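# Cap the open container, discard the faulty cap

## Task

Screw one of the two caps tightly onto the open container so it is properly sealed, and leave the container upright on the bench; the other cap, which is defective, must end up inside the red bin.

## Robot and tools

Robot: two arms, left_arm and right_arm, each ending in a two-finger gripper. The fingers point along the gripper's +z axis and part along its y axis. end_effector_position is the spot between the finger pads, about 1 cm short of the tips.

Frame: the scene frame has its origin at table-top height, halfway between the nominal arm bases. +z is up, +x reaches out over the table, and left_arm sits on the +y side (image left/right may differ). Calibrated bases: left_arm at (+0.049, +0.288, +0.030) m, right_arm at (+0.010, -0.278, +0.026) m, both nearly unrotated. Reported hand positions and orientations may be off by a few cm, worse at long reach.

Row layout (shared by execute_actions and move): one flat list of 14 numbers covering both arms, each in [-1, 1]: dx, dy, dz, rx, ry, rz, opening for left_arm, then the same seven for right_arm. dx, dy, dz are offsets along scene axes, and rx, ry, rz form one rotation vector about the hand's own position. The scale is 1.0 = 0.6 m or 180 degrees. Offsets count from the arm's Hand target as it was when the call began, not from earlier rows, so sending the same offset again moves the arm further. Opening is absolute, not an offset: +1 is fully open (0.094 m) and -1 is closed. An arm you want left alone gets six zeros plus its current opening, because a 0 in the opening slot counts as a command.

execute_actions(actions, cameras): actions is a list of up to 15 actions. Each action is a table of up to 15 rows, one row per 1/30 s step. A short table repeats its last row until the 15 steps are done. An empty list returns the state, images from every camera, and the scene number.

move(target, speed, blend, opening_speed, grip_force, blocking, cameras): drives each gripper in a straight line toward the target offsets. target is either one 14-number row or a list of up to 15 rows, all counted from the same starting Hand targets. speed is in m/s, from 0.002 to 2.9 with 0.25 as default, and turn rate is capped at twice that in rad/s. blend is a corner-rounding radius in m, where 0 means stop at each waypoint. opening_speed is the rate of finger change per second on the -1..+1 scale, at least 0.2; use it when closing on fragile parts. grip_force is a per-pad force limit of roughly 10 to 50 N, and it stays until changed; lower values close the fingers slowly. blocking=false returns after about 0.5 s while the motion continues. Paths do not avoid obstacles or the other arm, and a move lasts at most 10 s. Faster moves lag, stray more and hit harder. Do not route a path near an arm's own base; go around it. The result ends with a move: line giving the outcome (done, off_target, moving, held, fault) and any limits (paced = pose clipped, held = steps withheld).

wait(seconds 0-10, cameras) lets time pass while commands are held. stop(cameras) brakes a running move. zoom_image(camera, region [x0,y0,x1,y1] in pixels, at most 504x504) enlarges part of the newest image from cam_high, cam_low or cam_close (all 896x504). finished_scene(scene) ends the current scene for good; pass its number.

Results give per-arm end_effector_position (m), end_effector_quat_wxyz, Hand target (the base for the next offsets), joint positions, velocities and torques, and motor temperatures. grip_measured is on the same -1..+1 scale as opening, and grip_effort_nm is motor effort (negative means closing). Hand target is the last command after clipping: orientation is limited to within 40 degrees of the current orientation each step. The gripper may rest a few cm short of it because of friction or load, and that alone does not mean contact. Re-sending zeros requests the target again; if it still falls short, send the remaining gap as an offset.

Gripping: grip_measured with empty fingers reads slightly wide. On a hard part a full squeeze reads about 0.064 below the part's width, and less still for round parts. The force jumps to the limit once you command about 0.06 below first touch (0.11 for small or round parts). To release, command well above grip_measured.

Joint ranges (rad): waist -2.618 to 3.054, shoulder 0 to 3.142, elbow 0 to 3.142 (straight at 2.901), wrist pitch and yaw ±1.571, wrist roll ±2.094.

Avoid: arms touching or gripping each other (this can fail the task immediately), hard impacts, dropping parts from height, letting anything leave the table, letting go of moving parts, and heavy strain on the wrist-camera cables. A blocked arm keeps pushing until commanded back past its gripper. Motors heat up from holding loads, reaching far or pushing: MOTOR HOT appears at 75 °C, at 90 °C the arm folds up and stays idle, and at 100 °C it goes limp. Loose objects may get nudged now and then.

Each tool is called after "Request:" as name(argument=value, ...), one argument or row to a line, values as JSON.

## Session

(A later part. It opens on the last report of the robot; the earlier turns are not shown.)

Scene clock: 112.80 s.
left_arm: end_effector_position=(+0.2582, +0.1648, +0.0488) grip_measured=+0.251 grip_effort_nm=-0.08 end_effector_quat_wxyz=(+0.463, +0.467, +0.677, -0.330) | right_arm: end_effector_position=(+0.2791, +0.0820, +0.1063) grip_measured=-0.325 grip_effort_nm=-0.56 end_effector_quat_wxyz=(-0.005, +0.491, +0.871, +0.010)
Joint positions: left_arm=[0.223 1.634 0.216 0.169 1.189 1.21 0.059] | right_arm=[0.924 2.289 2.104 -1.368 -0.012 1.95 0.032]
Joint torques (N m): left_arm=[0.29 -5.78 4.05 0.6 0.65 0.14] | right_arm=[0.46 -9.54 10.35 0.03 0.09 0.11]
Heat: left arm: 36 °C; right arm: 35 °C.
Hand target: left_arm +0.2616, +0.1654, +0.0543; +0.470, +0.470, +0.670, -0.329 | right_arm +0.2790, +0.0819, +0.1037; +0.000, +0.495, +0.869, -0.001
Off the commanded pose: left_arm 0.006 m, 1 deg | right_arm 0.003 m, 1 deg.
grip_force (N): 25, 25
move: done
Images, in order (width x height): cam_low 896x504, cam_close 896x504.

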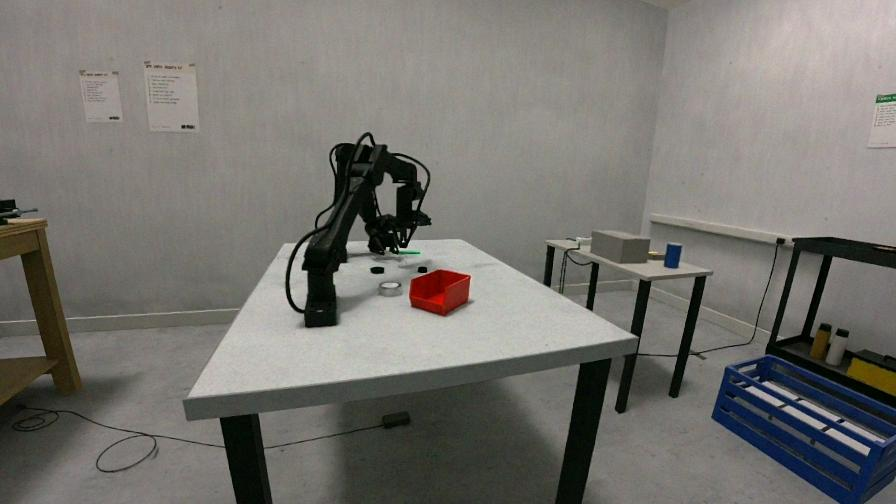

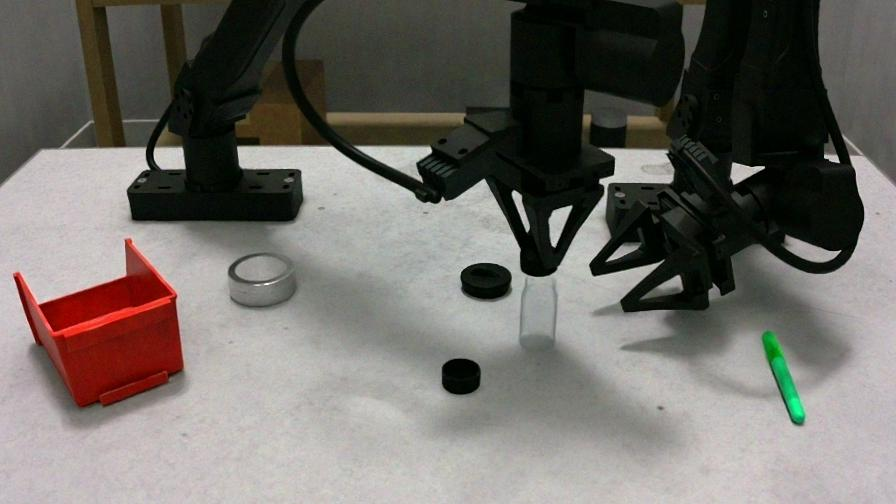

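Request:
move(
  target=[
    [0,0,0, 0,0,0, 0.25, 0, 0, -0.053, 0, 0, 0, -0.6],
    [0,0,0, 0,0,0, 0.25, 0, 0, -0.053, 0, 0, 0, 0.2],
    [0,0,0, 0,0,0, 0.25, 0, 0, 0.02, 0, 0, 0, 0.2],
    [0,0,0, 0,0,0, 0.25, 0, 0, 0.02, 0, 0, 0.583, 0.2],
  ],
  speed=[0.06,0.06,0.1,0.5],
  cameras=["cam_close","cam_low"],
)

Request:
zoom_image(
  camera="cam_close",
  region=[480, 230, 600, 360],
)

Request:
zoom_image(
  camera="cam_low",
  region=[375, 215, 435, 275],
)

Scene clock: 123.83 s.
left_arm: end_effector_position=(+0.2582, +0.1648, +0.0488) grip_measured=+0.251 grip_effort_nm=-0.08 end_effector_quat_wxyz=(+0.463, +0.467, +0.677, -0.330) | right_arm: end_effector_position=(+0.2785, +0.0802, +0.1199) grip_measured=+0.197 grip_effort_nm=0.15 end_effector_quat_wxyz=(+0.003, -0.380, +0.925, +0.007)
Joint positions: left_arm=[0.223 1.634 0.216 0.169 1.189 1.21 0.059] | right_arm=[0.924 2.293 2.164 -1.43 -0.008 0.142 0.056]
Joint torques (N m): left_arm=[0.47 -5.79 3.97 0.6 0.67 0.15] | right_arm=[0.49 -9.76 9.17 0.17 0.08 -0.18]
Heat: left arm: 36 °C; right arm: 36 °C.
Hand target: left_arm +0.2616, +0.1654, +0.0543; +0.470, +0.470, +0.670, -0.329 | right_arm +0.2791, +0.0819, +0.1157; +0.001, -0.387, +0.922, +0.000
Off the commanded pose: left_arm 0.006 m, 1 deg | right_arm 0.005 m, 1 deg.
grip_force (N): 25, 25
move: done; target 2's new opening was sent with right_arm's hand 0.018 m and 1 deg from that target
Images, in order (width x height): cam_low 896x504, cam_close 896x504.

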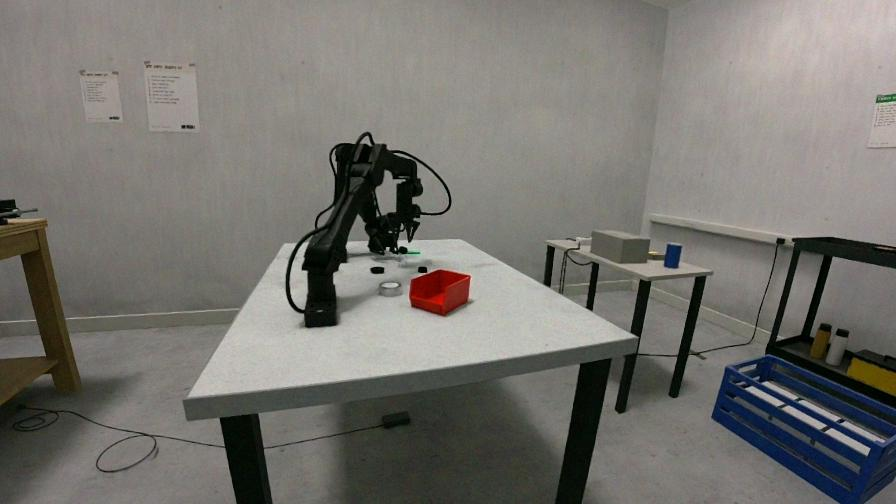

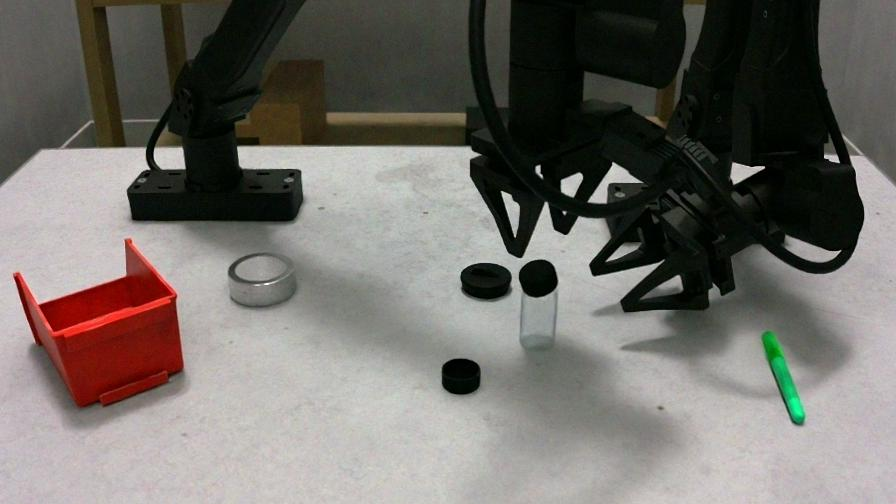

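Scaled by 3.877 from the camera's 896x504 image, which has a finer 1280x720 frame.

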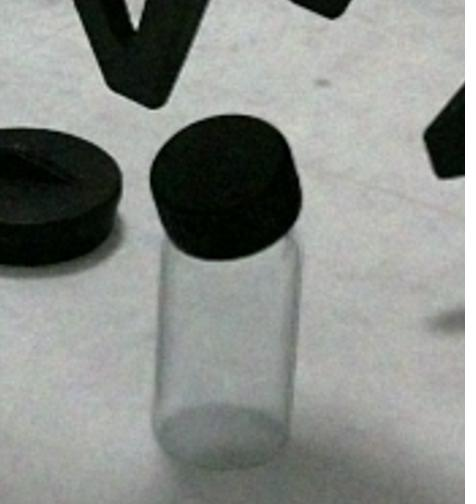

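Scaled by 8.400 from the camera's 896x504 image, which has a finer 1280x720 frame.

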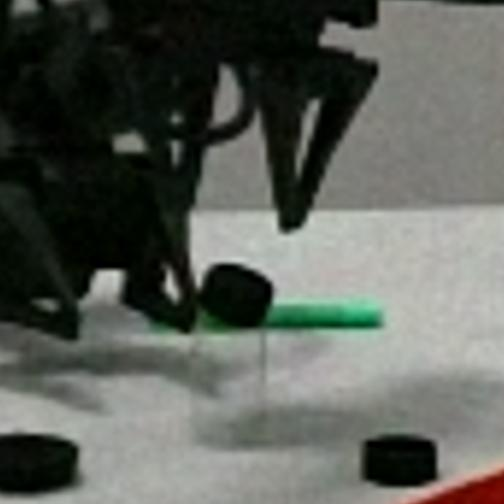

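Request:
zoom_image(
  camera="cam_close",
  region=[512, 252, 566, 306],
)

Request:
zoom_image(
  camera="cam_low",
  region=[390, 238, 420, 268],
)

Scaled by 9.333 from the camera's 896x504 image, which has a finer 1280x720 frame.

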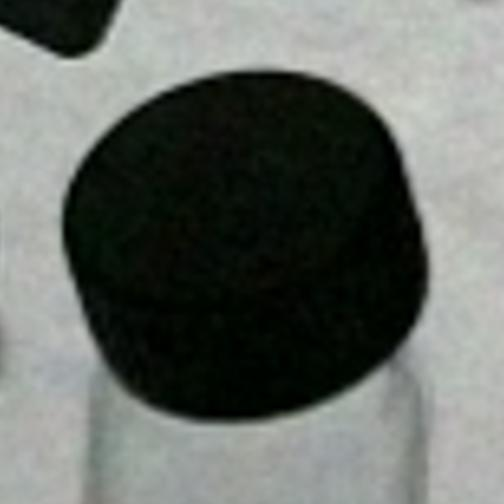

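Scaled by 16.800 from the camera's 896x504 image, which has a finer 1280x720 frame.

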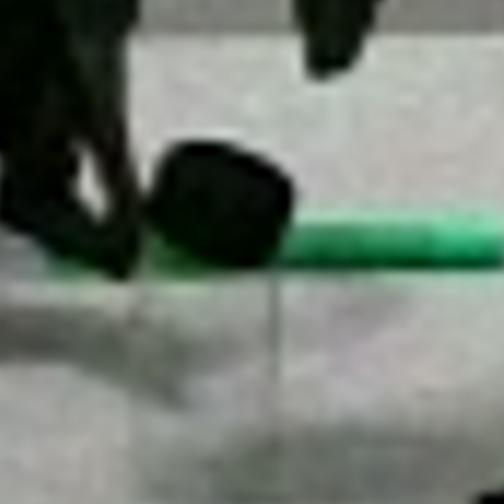

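Request:
move(
  target=[
    [0.031,0.324,0.326, 0.1355,0.1939,0.3725, 0.25, -0.0067, 0.0083, 0, 0, 0, 0, 0.2],
    [0.031,0.324,0.326, 0.1355,0.1939,0.3725, 0.25, -0.0067, 0.0083, -0.0695, 0, 0, 0, 0.2],
  ],
  speed=[0.3,0.08],
  cameras=["cam_close","cam_low"],
)

Request:
zoom_image(
  camera="cam_close",
  region=[480, 230, 600, 360],
)

Request:
zoom_image(
  camera="cam_low",
  region=[375, 215, 435, 275],
)

Scene clock: 132.07 s.
left_arm: end_effector_position=(+0.2796, +0.3611, +0.2452) grip_measured=+0.251 grip_effort_nm=-0.08 end_effector_quat_wxyz=(+0.259, -0.001, +0.966, +0.001) | right_arm: end_effector_position=(+0.2763, +0.0858, +0.0849) grip_measured=+0.197 grip_effort_nm=0.15 end_effector_quat_wxyz=(+0.004, -0.386, +0.923, +0.007)
Joint positions: left_arm=[0.472 1.049 1.158 -1.202 0.226 0.413 0.059] | right_arm=[0.936 2.298 2.035 -1.292 -0.008 0.142 0.056]
Joint torques (N m): left_arm=[-0.58 -1.48 8.17 0.99 0.12 -0.02] | right_arm=[0.69 -9.98 6.31 0.4 0.06 0.01]
Heat: left arm: 37 °C; right arm: 36 °C.
Hand target: left_arm +0.2802, +0.3598, +0.2498; +0.259, +0.000, +0.966, +0.000 | right_arm +0.2750, +0.0870, +0.0741; +0.001, -0.387, +0.922, +0.000
Off the commanded pose: left_arm 0.005 m, 0 deg | right_arm 0.011 m, 1 deg.
grip_force (N): 25, 25
move: off_target (right_arm)
Images, in order (width x height): cam_low 896x504, cam_close 896x504.

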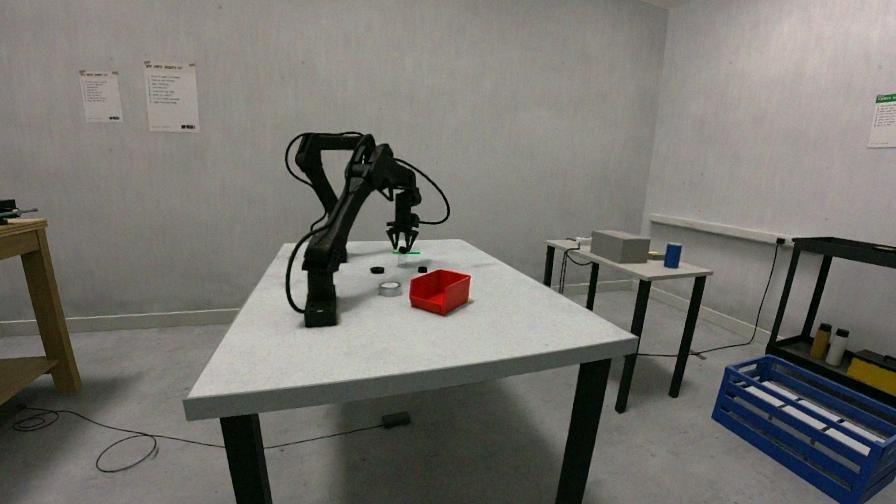

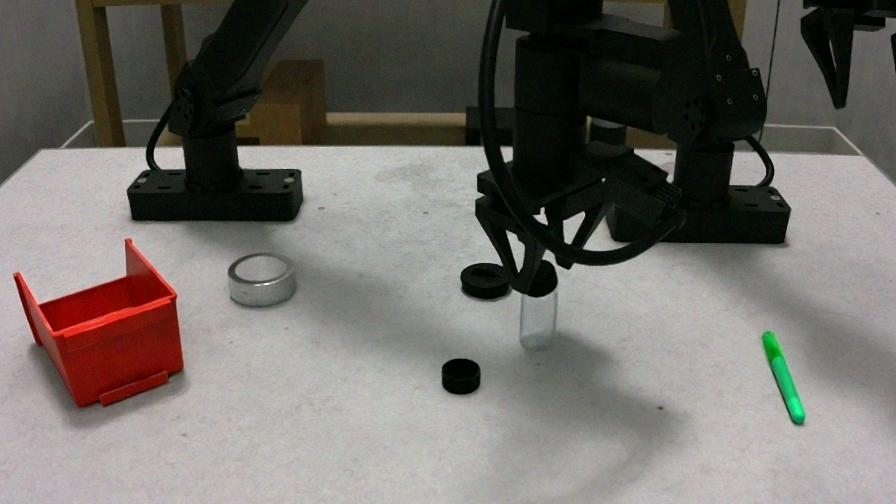

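Scaled by 3.877 from the camera's 896x504 image, which has a finer 1280x720 frame.

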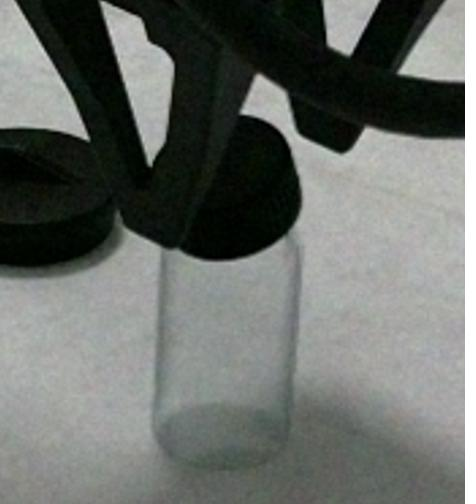

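Scaled by 8.400 from the camera's 896x504 image, which has a finer 1280x720 frame.

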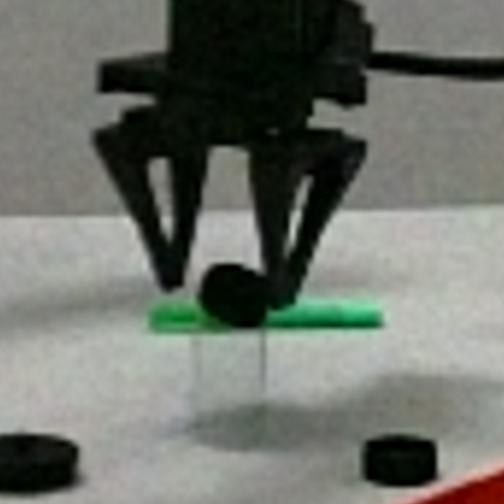

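Request:
move(
  target=[0,0,0,0,0,0, 0.25, 0,0,0,0,0,0, -0.6],
  grip_force=[25, 20],
  cameras=["cam_close","cam_low"],
)

Request:
zoom_image(
  camera="cam_close",
  region=[480, 230, 600, 360],
)

Request:
zoom_image(
  camera="cam_low",
  region=[375, 215, 435, 275],
)

Scene clock: 136.77 s.
left_arm: end_effector_position=(+0.2796, +0.3611, +0.2452) grip_measured=+0.251 grip_effort_nm=-0.08 end_effector_quat_wxyz=(+0.259, -0.001, +0.966, +0.001) | right_arm: end_effector_position=(+0.2765, +0.0858, +0.0849) grip_measured=-0.273 grip_effort_nm=-0.45 end_effector_quat_wxyz=(+0.005, -0.386, +0.923, +0.007)
Joint positions: left_arm=[0.472 1.049 1.158 -1.202 0.226 0.413 0.059] | right_arm=[0.936 2.298 2.035 -1.292 -0.007 0.142 0.034]
Joint torques (N m): left_arm=[-0.54 -1.42 8.16 1.02 0.13 -0.01] | right_arm=[0.68 -10.09 6.37 0.42 0.04 0.01]
Heat: left arm: 37 °C; right arm: 36 °C.
Hand target: left_arm +0.2802, +0.3598, +0.2498; +0.259, +0.000, +0.966, +0.000 | right_arm +0.2750, +0.0869, +0.0741; +0.001, -0.387, +0.922, +0.000
Off the commanded pose: left_arm 0.005 m, 0 deg | right_arm 0.011 m, 1 deg.
grip_force (N): 25, 20
move: off_target (right_arm)
Images, in order (width x height): cam_low 896x504, cam_close 896x504.

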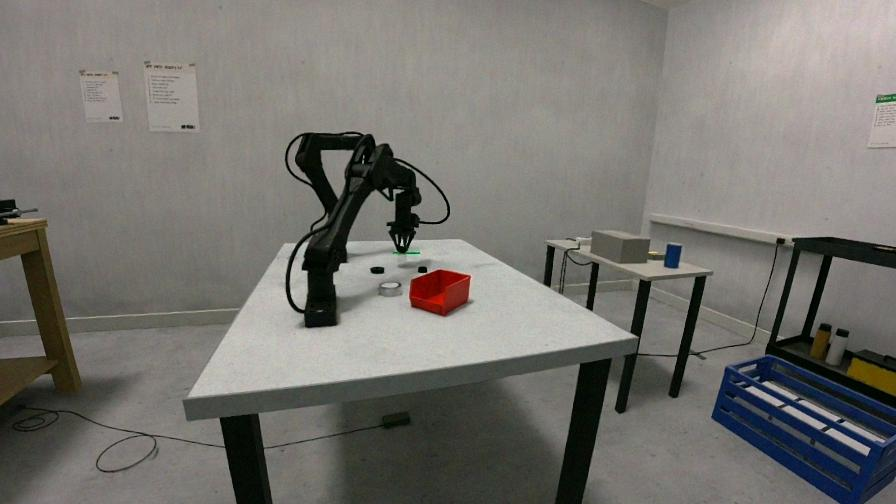

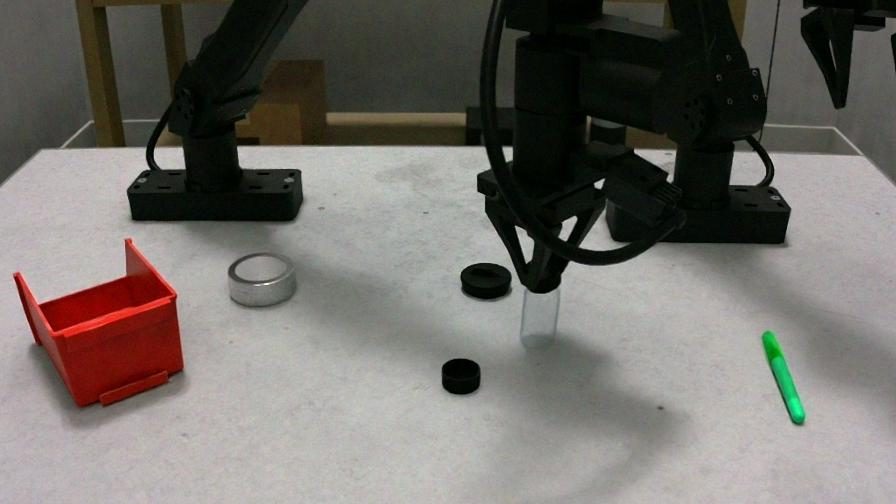

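Scaled by 3.877 from the camera's 896x504 image, which has a finer 1280x720 frame.

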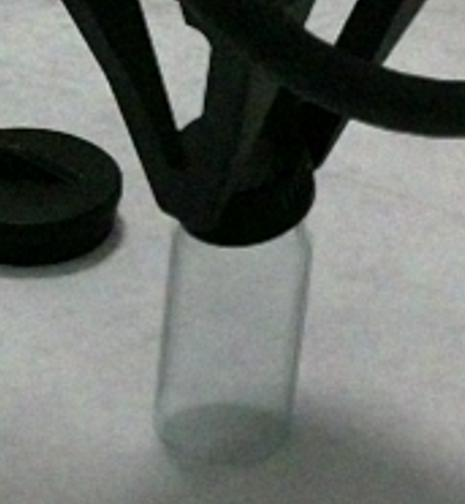

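Scaled by 8.400 from the camera's 896x504 image, which has a finer 1280x720 frame.

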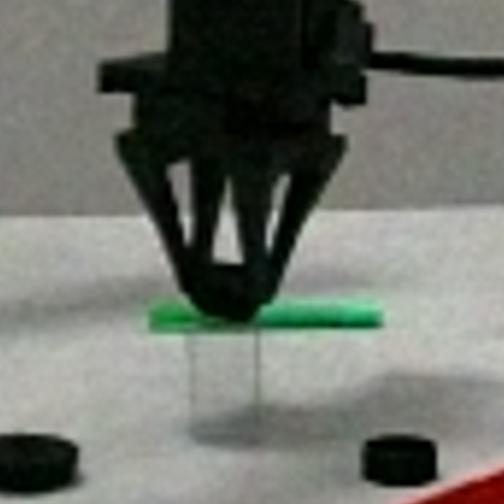

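Request:
move(
  target=[
    [0,0,0,0,0,0, 0.25, 0,0,-0.025,0,0,0, -0.6],
    [0,0,0,0,0,0, 0.25, 0,0,-0.025,0,0,-0.58, -0.6],
  ],
  speed=[0.06,0.6],
  cameras=["cam_close","cam_low"],
)

Request:
zoom_image(
  camera="cam_close",
  region=[480, 230, 600, 360],
)

Request:
zoom_image(
  camera="cam_low",
  region=[375, 215, 435, 275],
)

Scene clock: 140.47 s.
left_arm: end_effector_position=(+0.2796, +0.3611, +0.2452) grip_measured=+0.251 grip_effort_nm=-0.08 end_effector_quat_wxyz=(+0.259, -0.001, +0.966, +0.001) | right_arm: end_effector_position=(+0.2739, +0.0982, +0.0820) grip_measured=-0.274 grip_effort_nm=-0.47 end_effector_quat_wxyz=(-0.016, +0.484, +0.875, +0.029)
Joint positions: left_arm=[0.472 1.049 1.158 -1.202 0.226 0.413 0.059] | right_arm=[0.944 2.293 2.013 -1.237 -0.039 1.953 0.034]
Joint torques (N m): left_arm=[-0.57 -1.47 8.23 0.98 0.14 -0.01] | right_arm=[0.03 -9.01 4.71 0.41 0.38 0.11]
Heat: left arm: 37 °C; right arm: 36 °C.
Hand target: left_arm +0.2802, +0.3598, +0.2498; +0.259, +0.000, +0.966, +0.000 | right_arm +0.2750, +0.0869, +0.0589; +0.001, +0.491, +0.871, -0.002
Off the commanded pose: left_arm 0.005 m, 0 deg | right_arm 0.026 m, 4 deg.
grip_force (N): 25, 20
move: off_target (right_arm)
Images, in order (width x height): cam_low 896x504, cam_close 896x504.

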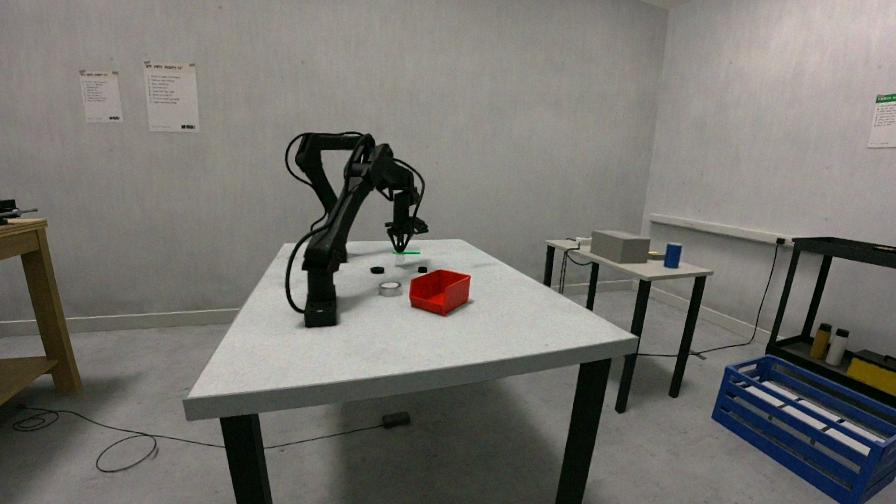

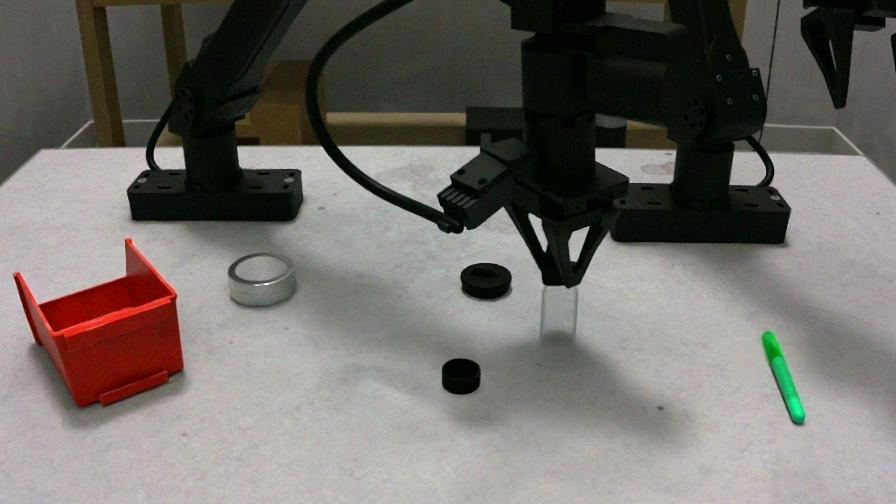

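Scaled by 3.877 from the camera's 896x504 image, which has a finer 1280x720 frame.

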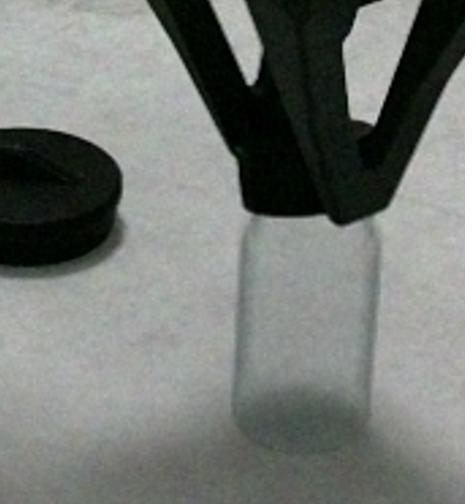

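Scaled by 8.400 from the camera's 896x504 image, which has a finer 1280x720 frame.

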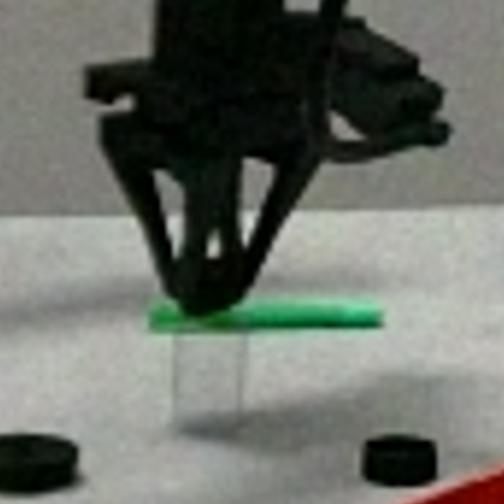

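Request:
move(
  target=[0,0,0,0,0,0, 0.25, 0,0.017,0.08,0,0,0, -0.6],
  speed=0.05,
  cameras=["cam_close","cam_low"],
)

Request:
zoom_image(
  camera="cam_close",
  region=[480, 210, 620, 360],
)

Request:
zoom_image(
  camera="cam_low",
  region=[375, 215, 435, 275],
)

Scene clock: 143.17 s.
left_arm: end_effector_position=(+0.2796, +0.3611, +0.2452) grip_measured=+0.251 grip_effort_nm=-0.07 end_effector_quat_wxyz=(+0.259, -0.001, +0.966, +0.001) | right_arm: end_effector_position=(+0.2750, +0.0973, +0.1098) grip_measured=-0.274 grip_effort_nm=-0.47 end_effector_quat_wxyz=(-0.008, +0.488, +0.873, +0.010)
Joint positions: left_arm=[0.472 1.049 1.158 -1.202 0.226 0.413 0.059] | right_arm=[0.949 2.347 2.218 -1.424 -0.019 1.967 0.034]
Joint torques (N m): left_arm=[-0.58 -1.42 8.23 1 0.14 -0.01] | right_arm=[0.68 -9.84 10.4 0.03 0.17 0.11]
Heat: left arm: 37 °C; right arm: 36 °C.
Hand target: left_arm +0.2802, +0.3598, +0.2498; +0.259, +0.000, +0.966, +0.000 | right_arm +0.2751, +0.0971, +0.1070; +0.001, +0.491, +0.871, -0.001
Off the commanded pose: left_arm 0.005 m, 0 deg | right_arm 0.003 m, 2 deg.
grip_force (N): 25, 20
move: done
Images, in order (width x height): cam_low 896x504, cam_close 896x504.

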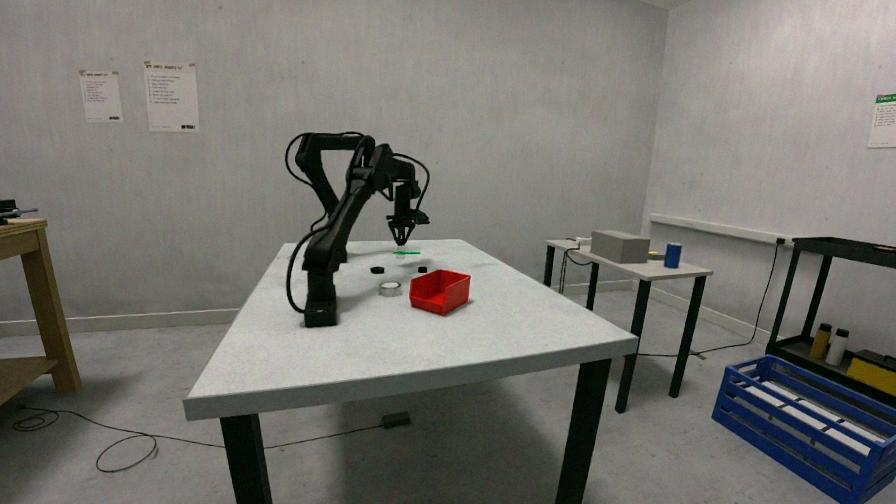

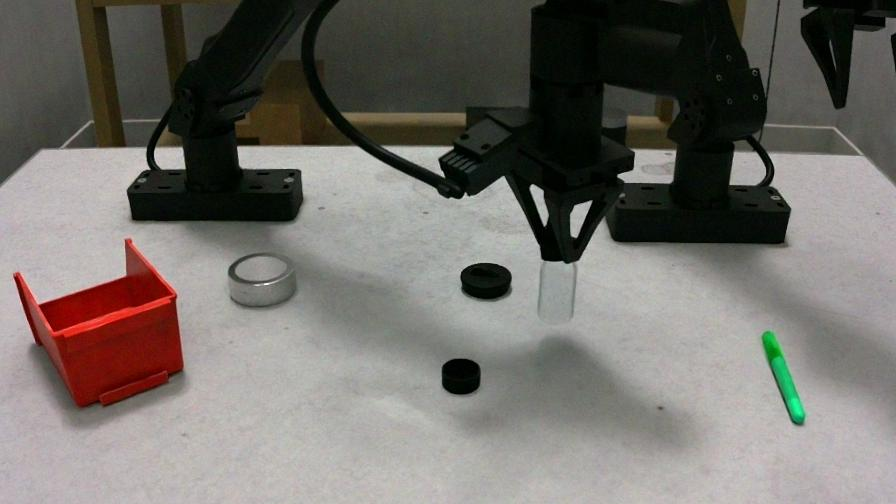

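Scaled by 3.360 from the camera's 896x504 image, which has a finer 1280x720 frame.

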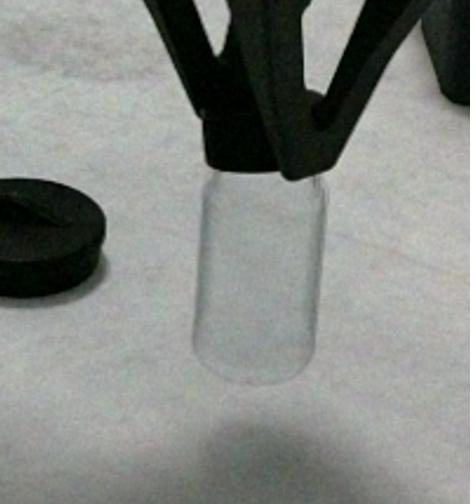

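Scaled by 8.400 from the camera's 896x504 image, which has a finer 1280x720 frame.

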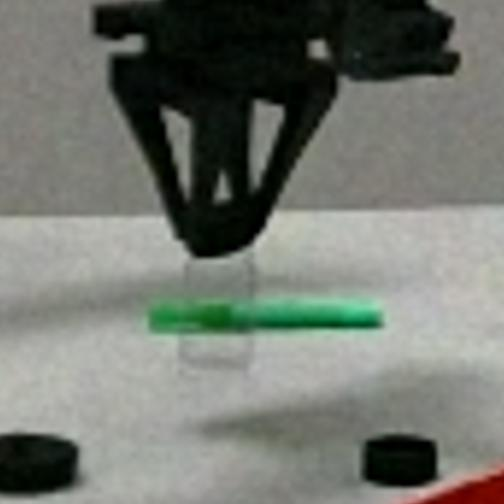

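Request:
move(
  target=[0,0,0,0,0,0, 0.25, 0.108,-0.062,0.036,0,0,0, -0.6],
  speed=0.06,
  cameras=["all"],
)

Request:
zoom_image(
  camera="cam_close",
  region=[460, 210, 600, 360],
)

Request:
zoom_image(
  camera="cam_low",
  region=[375, 215, 445, 285],
)

Scene clock: 146.77 s.
left_arm: end_effector_position=(+0.2796, +0.3611, +0.2452) grip_measured=+0.251 grip_effort_nm=-0.08 end_effector_quat_wxyz=(+0.259, -0.001, +0.966, +0.001) | right_arm: end_effector_position=(+0.3364, +0.0634, +0.1328) grip_measured=-0.274 grip_effort_nm=-0.47 end_effector_quat_wxyz=(-0.004, +0.493, +0.870, +0.021)
Joint positions: left_arm=[0.472 1.049 1.158 -1.202 0.226 0.413 0.059] | right_arm=[0.801 2.43 2.456 -1.559 -0.018 1.831 0.034]
Joint torques (N m): left_arm=[-0.47 -1.44 8.17 0.99 0.13 -0.01] | right_arm=[-0.18 -10.04 10.19 0.06 0.14 -0.14]
Heat: left arm: 37 °C; right arm: 36 °C.
Hand target: left_arm +0.2802, +0.3598, +0.2498; +0.259, +0.000, +0.966, +0.000 | right_arm +0.3397, +0.0599, +0.1286; +0.000, +0.491, +0.871, -0.001
Off the commanded pose: left_arm 0.005 m, 0 deg | right_arm 0.007 m, 3 deg.
joint sent to its limit (right arm) — joint 4 (wrist pitch), lower limit. The joint targets still meet the commanded pose.
grip_force (N): 25, 20
move: off_target (right_arm)

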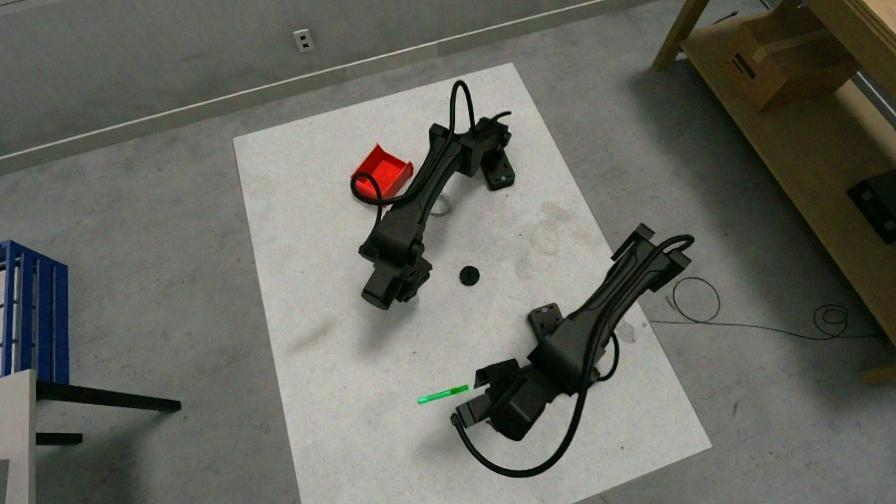

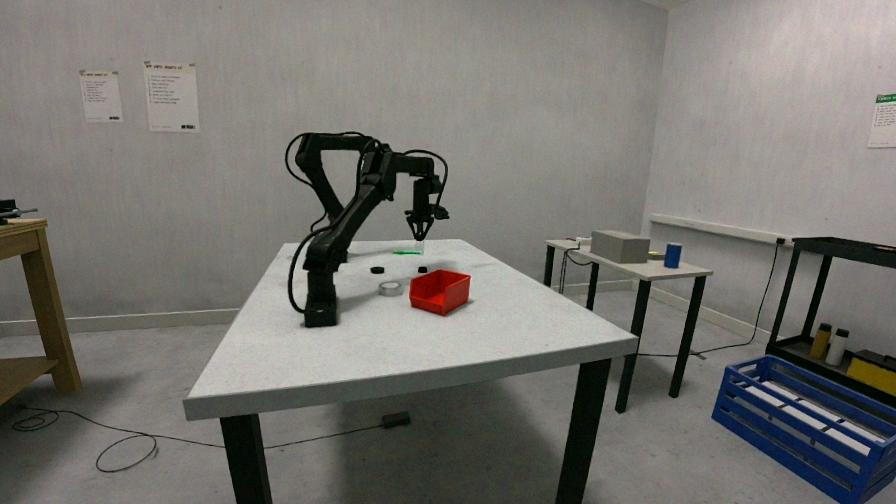

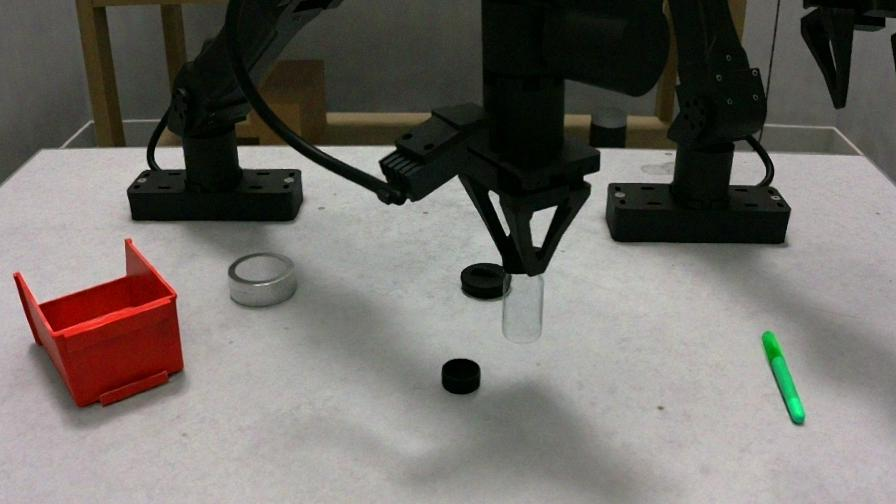

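Scaled by 3.360 from the camera's 896x504 image, which has a finer 1280x720 frame.

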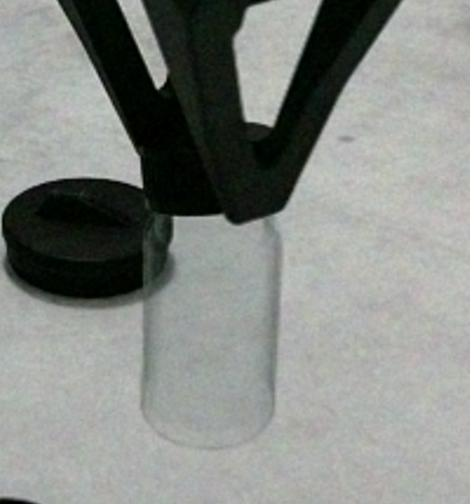

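Scaled by 7.200 from the camera's 896x504 image, which has a finer 1280x720 frame.

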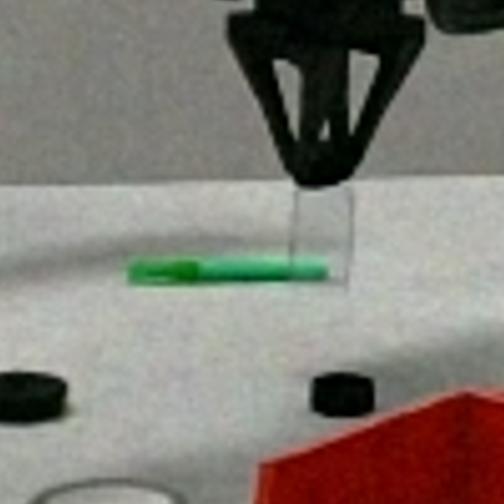

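Request:
move(
  target=[0.0613,-0.3213,-0.2847,-0.2127,-0.3036,-0.3472, 0.25, 0,0,0,0,0,0, -0.6],
  speed=0.25,
  cameras=["all"],
)

Request:
zoom_image(
  camera="cam_close",
  region=[480, 180, 700, 360],
)

Request:
zoom_image(
  camera="cam_low",
  region=[375, 215, 445, 285],
)

Request:
zoom_image(
  camera="cam_high",
  region=[360, 250, 500, 390],
)

Scene clock: 153.27 s.
left_arm: end_effector_position=(+0.3223, +0.1703, +0.0835) grip_measured=+0.251 grip_effort_nm=-0.08 end_effector_quat_wxyz=(+0.561, +0.439, +0.572, -0.408) | right_arm: end_effector_position=(+0.3364, +0.0634, +0.1328) grip_measured=-0.274 grip_effort_nm=-0.46 end_effector_quat_wxyz=(-0.004, +0.492, +0.870, +0.021)
Joint positions: left_arm=[0.24 2.043 0.364 1.018 1.508 0.687 0.059] | right_arm=[0.801 2.43 2.456 -1.559 -0.018 1.83 0.034]
Joint torques (N m): left_arm=[-0.51 -5.41 1.39 1.28 0.53 0.02] | right_arm=[-0.12 -10.03 10.09 0.09 0.14 -0.12]
Heat: left arm: 37 °C; right arm: 37 °C.
Hand target: left_arm +0.3170, +0.1670, +0.0790; +0.594, +0.395, +0.564, -0.416 | right_arm +0.3398, +0.0600, +0.1286; +0.001, +0.491, +0.871, -0.001
Off the commanded pose: left_arm 0.008 m, 6 deg | right_arm 0.006 m, 3 deg.
joint sent to its limit (right arm) — joint 4 (wrist pitch), lower limit. The joint targets still meet the commanded pose.
grip_force (N): 25, 20
move: off_target (left_arm, right_arm)

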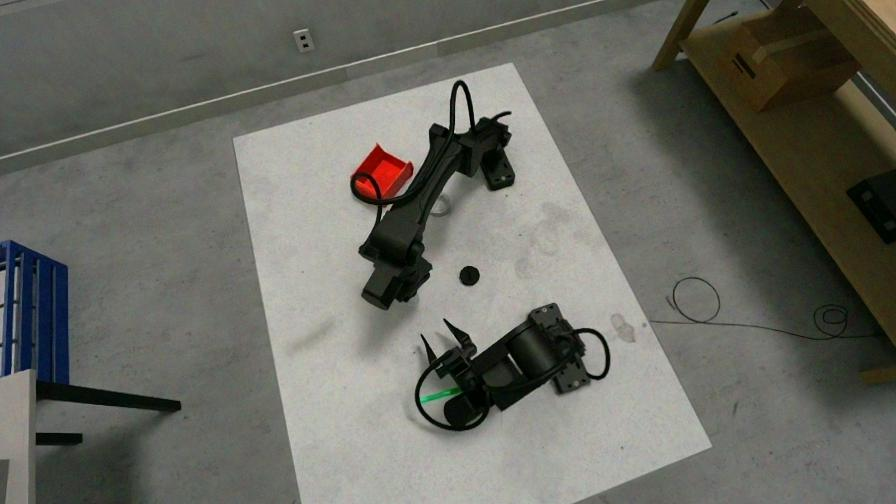

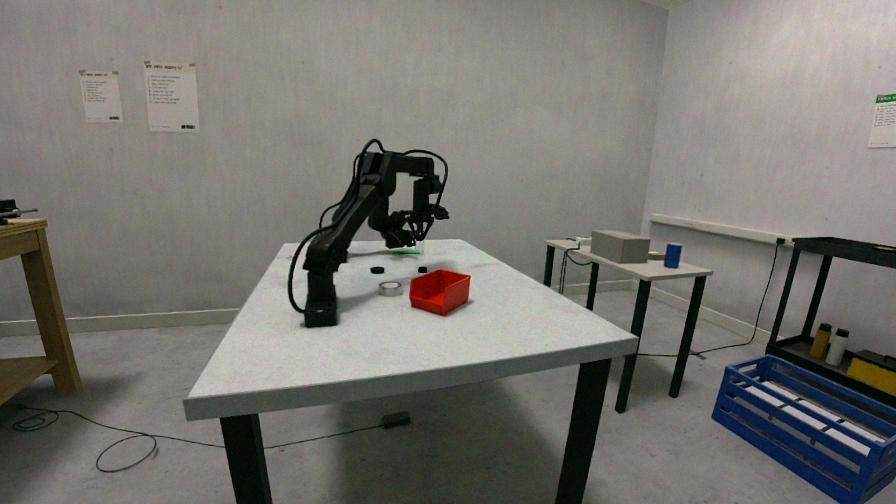

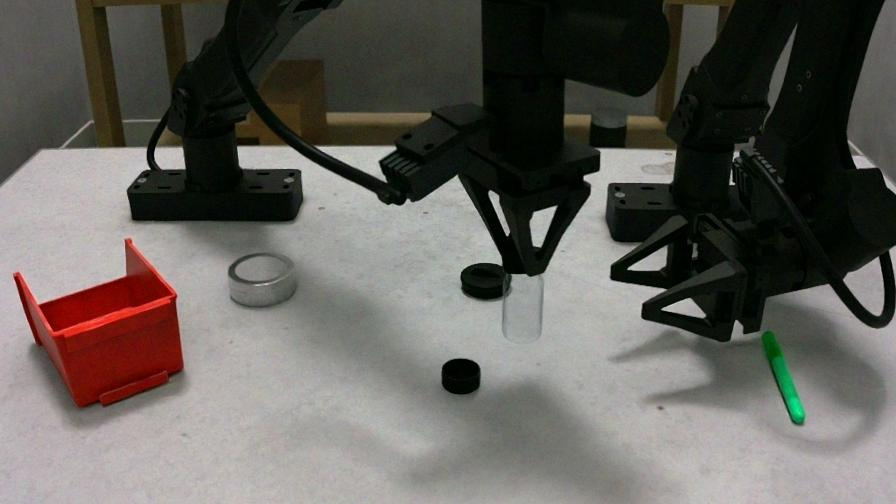

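Scaled by 2.291 from the camera's 896x504 image, which has a finer 1280x720 frame.

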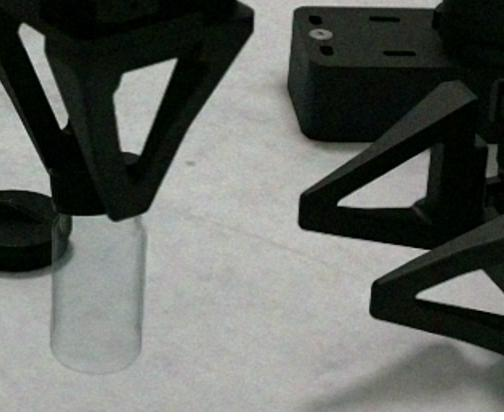

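Scaled by 7.200 from the camera's 896x504 image, which has a finer 1280x720 frame.

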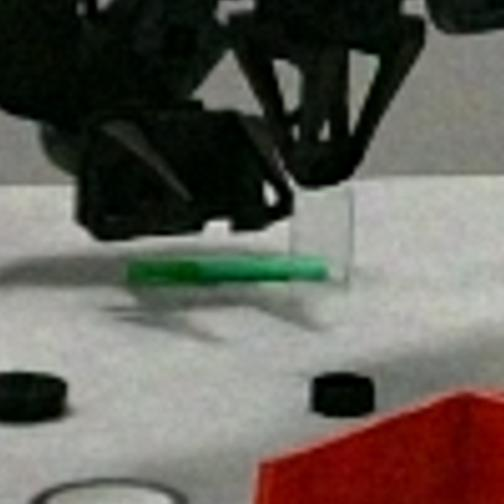

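Scaled by 3.600 from the camera's 896x504 image, which has a finer 1280x720 frame.

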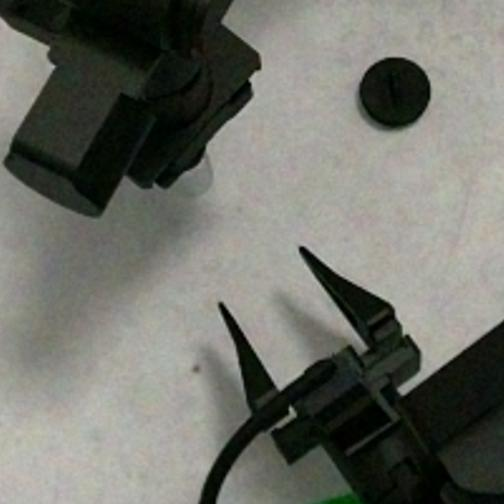

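Request:
execute_actions(
  actions=[],
)

Scene clock: 156.13 s.
left_arm: end_effector_position=(+0.3223, +0.1703, +0.0835) grip_measured=+0.251 grip_effort_nm=-0.08 end_effector_quat_wxyz=(+0.561, +0.439, +0.572, -0.408) | right_arm: end_effector_position=(+0.3364, +0.0634, +0.1328) grip_measured=-0.274 grip_effort_nm=-0.47 end_effector_quat_wxyz=(-0.004, +0.492, +0.870, +0.021)
Joint positions: left_arm=[0.24 2.043 0.364 1.018 1.508 0.686 0.059] | right_arm=[0.801 2.43 2.456 -1.559 -0.018 1.83 0.034]
Joint velocities: within noise
Joint torques (N m): left_arm=[-0.51 -5.37 1.55 1.33 0.5 0] | right_arm=[-0.21 -10.04 10.13 0.09 0.15 -0.13]
Motor temperatures (°C): left_arm=[27 28 37 32 29 31 29] | right_arm=[28 37 36 32 28 30 30]
Heat: left arm: 37 °C; right arm: 37 °C.
Hand target: left_arm +0.3170, +0.1670, +0.0790; +0.594, +0.395, +0.564, -0.416 | right_arm +0.3398, +0.0600, +0.1286; +0.001, +0.491, +0.871, -0.001
Tool commands: left_gripper/opening=+0.25 right_gripper/opening=-0.6
Off the commanded pose: left_arm 0.008 m, 6 deg | right_arm 0.006 m, 3 deg.
grip_force (N): 25, 20

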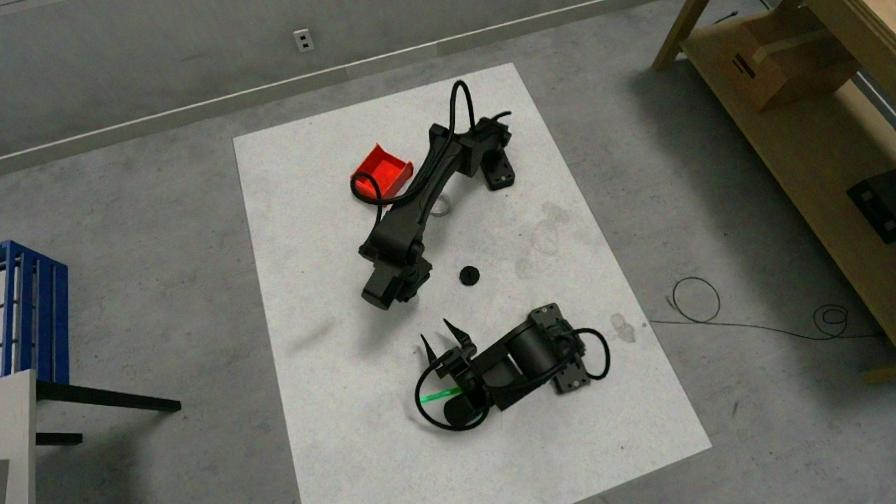

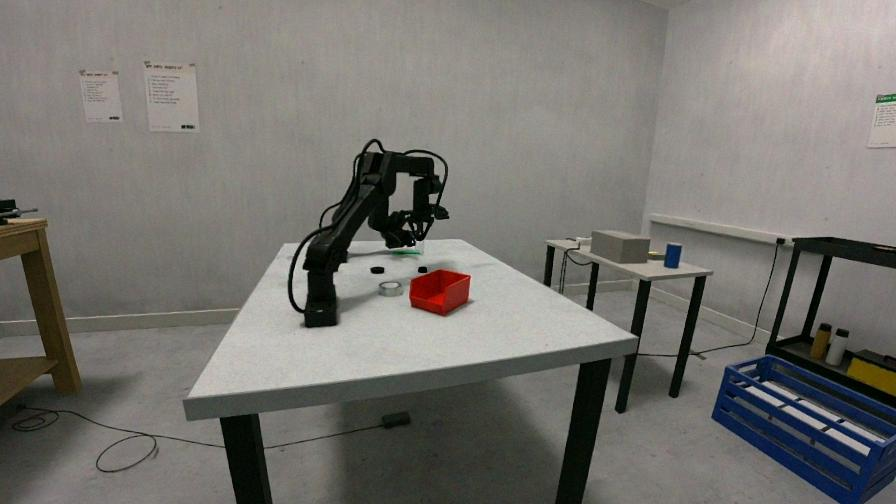

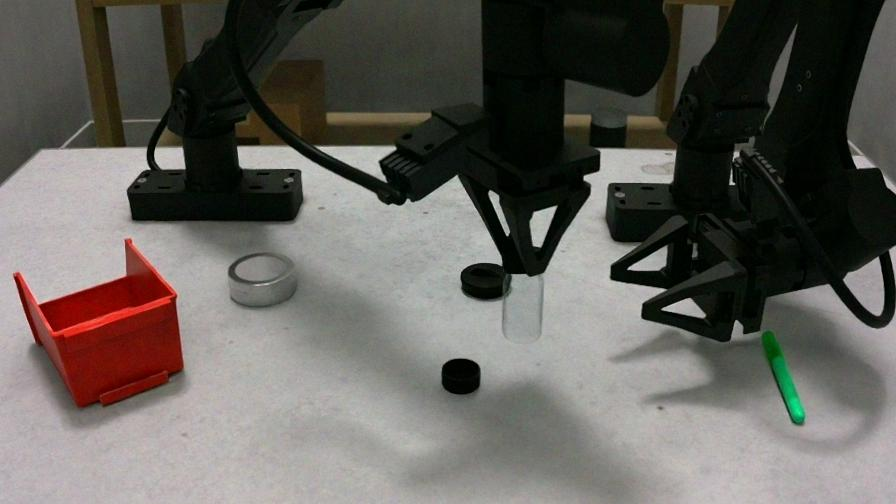

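Request:
zoom_image(
  camera="cam_high",
  region=[370, 250, 490, 370],
)

Request:
zoom_image(
  camera="cam_close",
  region=[460, 200, 700, 360],
)

Request:
zoom_image(
  camera="cam_low",
  region=[370, 190, 470, 280],
)

Scaled by 4.200 from the camera's 896x504 image, which has a finer 1280x720 frame.

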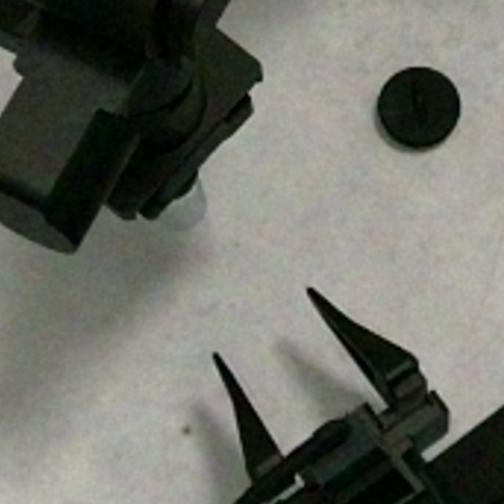

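Scaled by 2.100 from the camera's 896x504 image, which has a finer 1280x720 frame.

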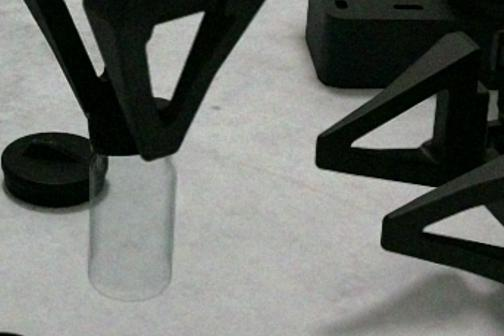

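Scaled by 5.040 from the camera's 896x504 image, which has a finer 1280x720 frame.

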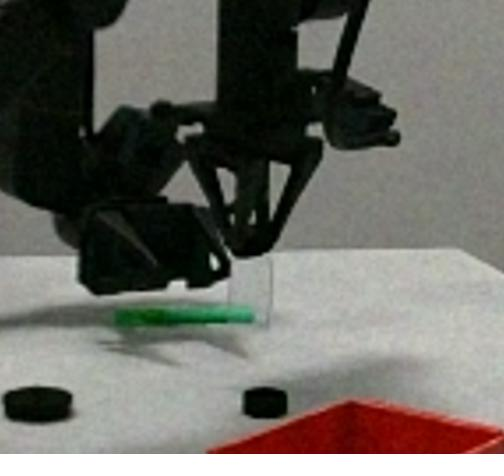

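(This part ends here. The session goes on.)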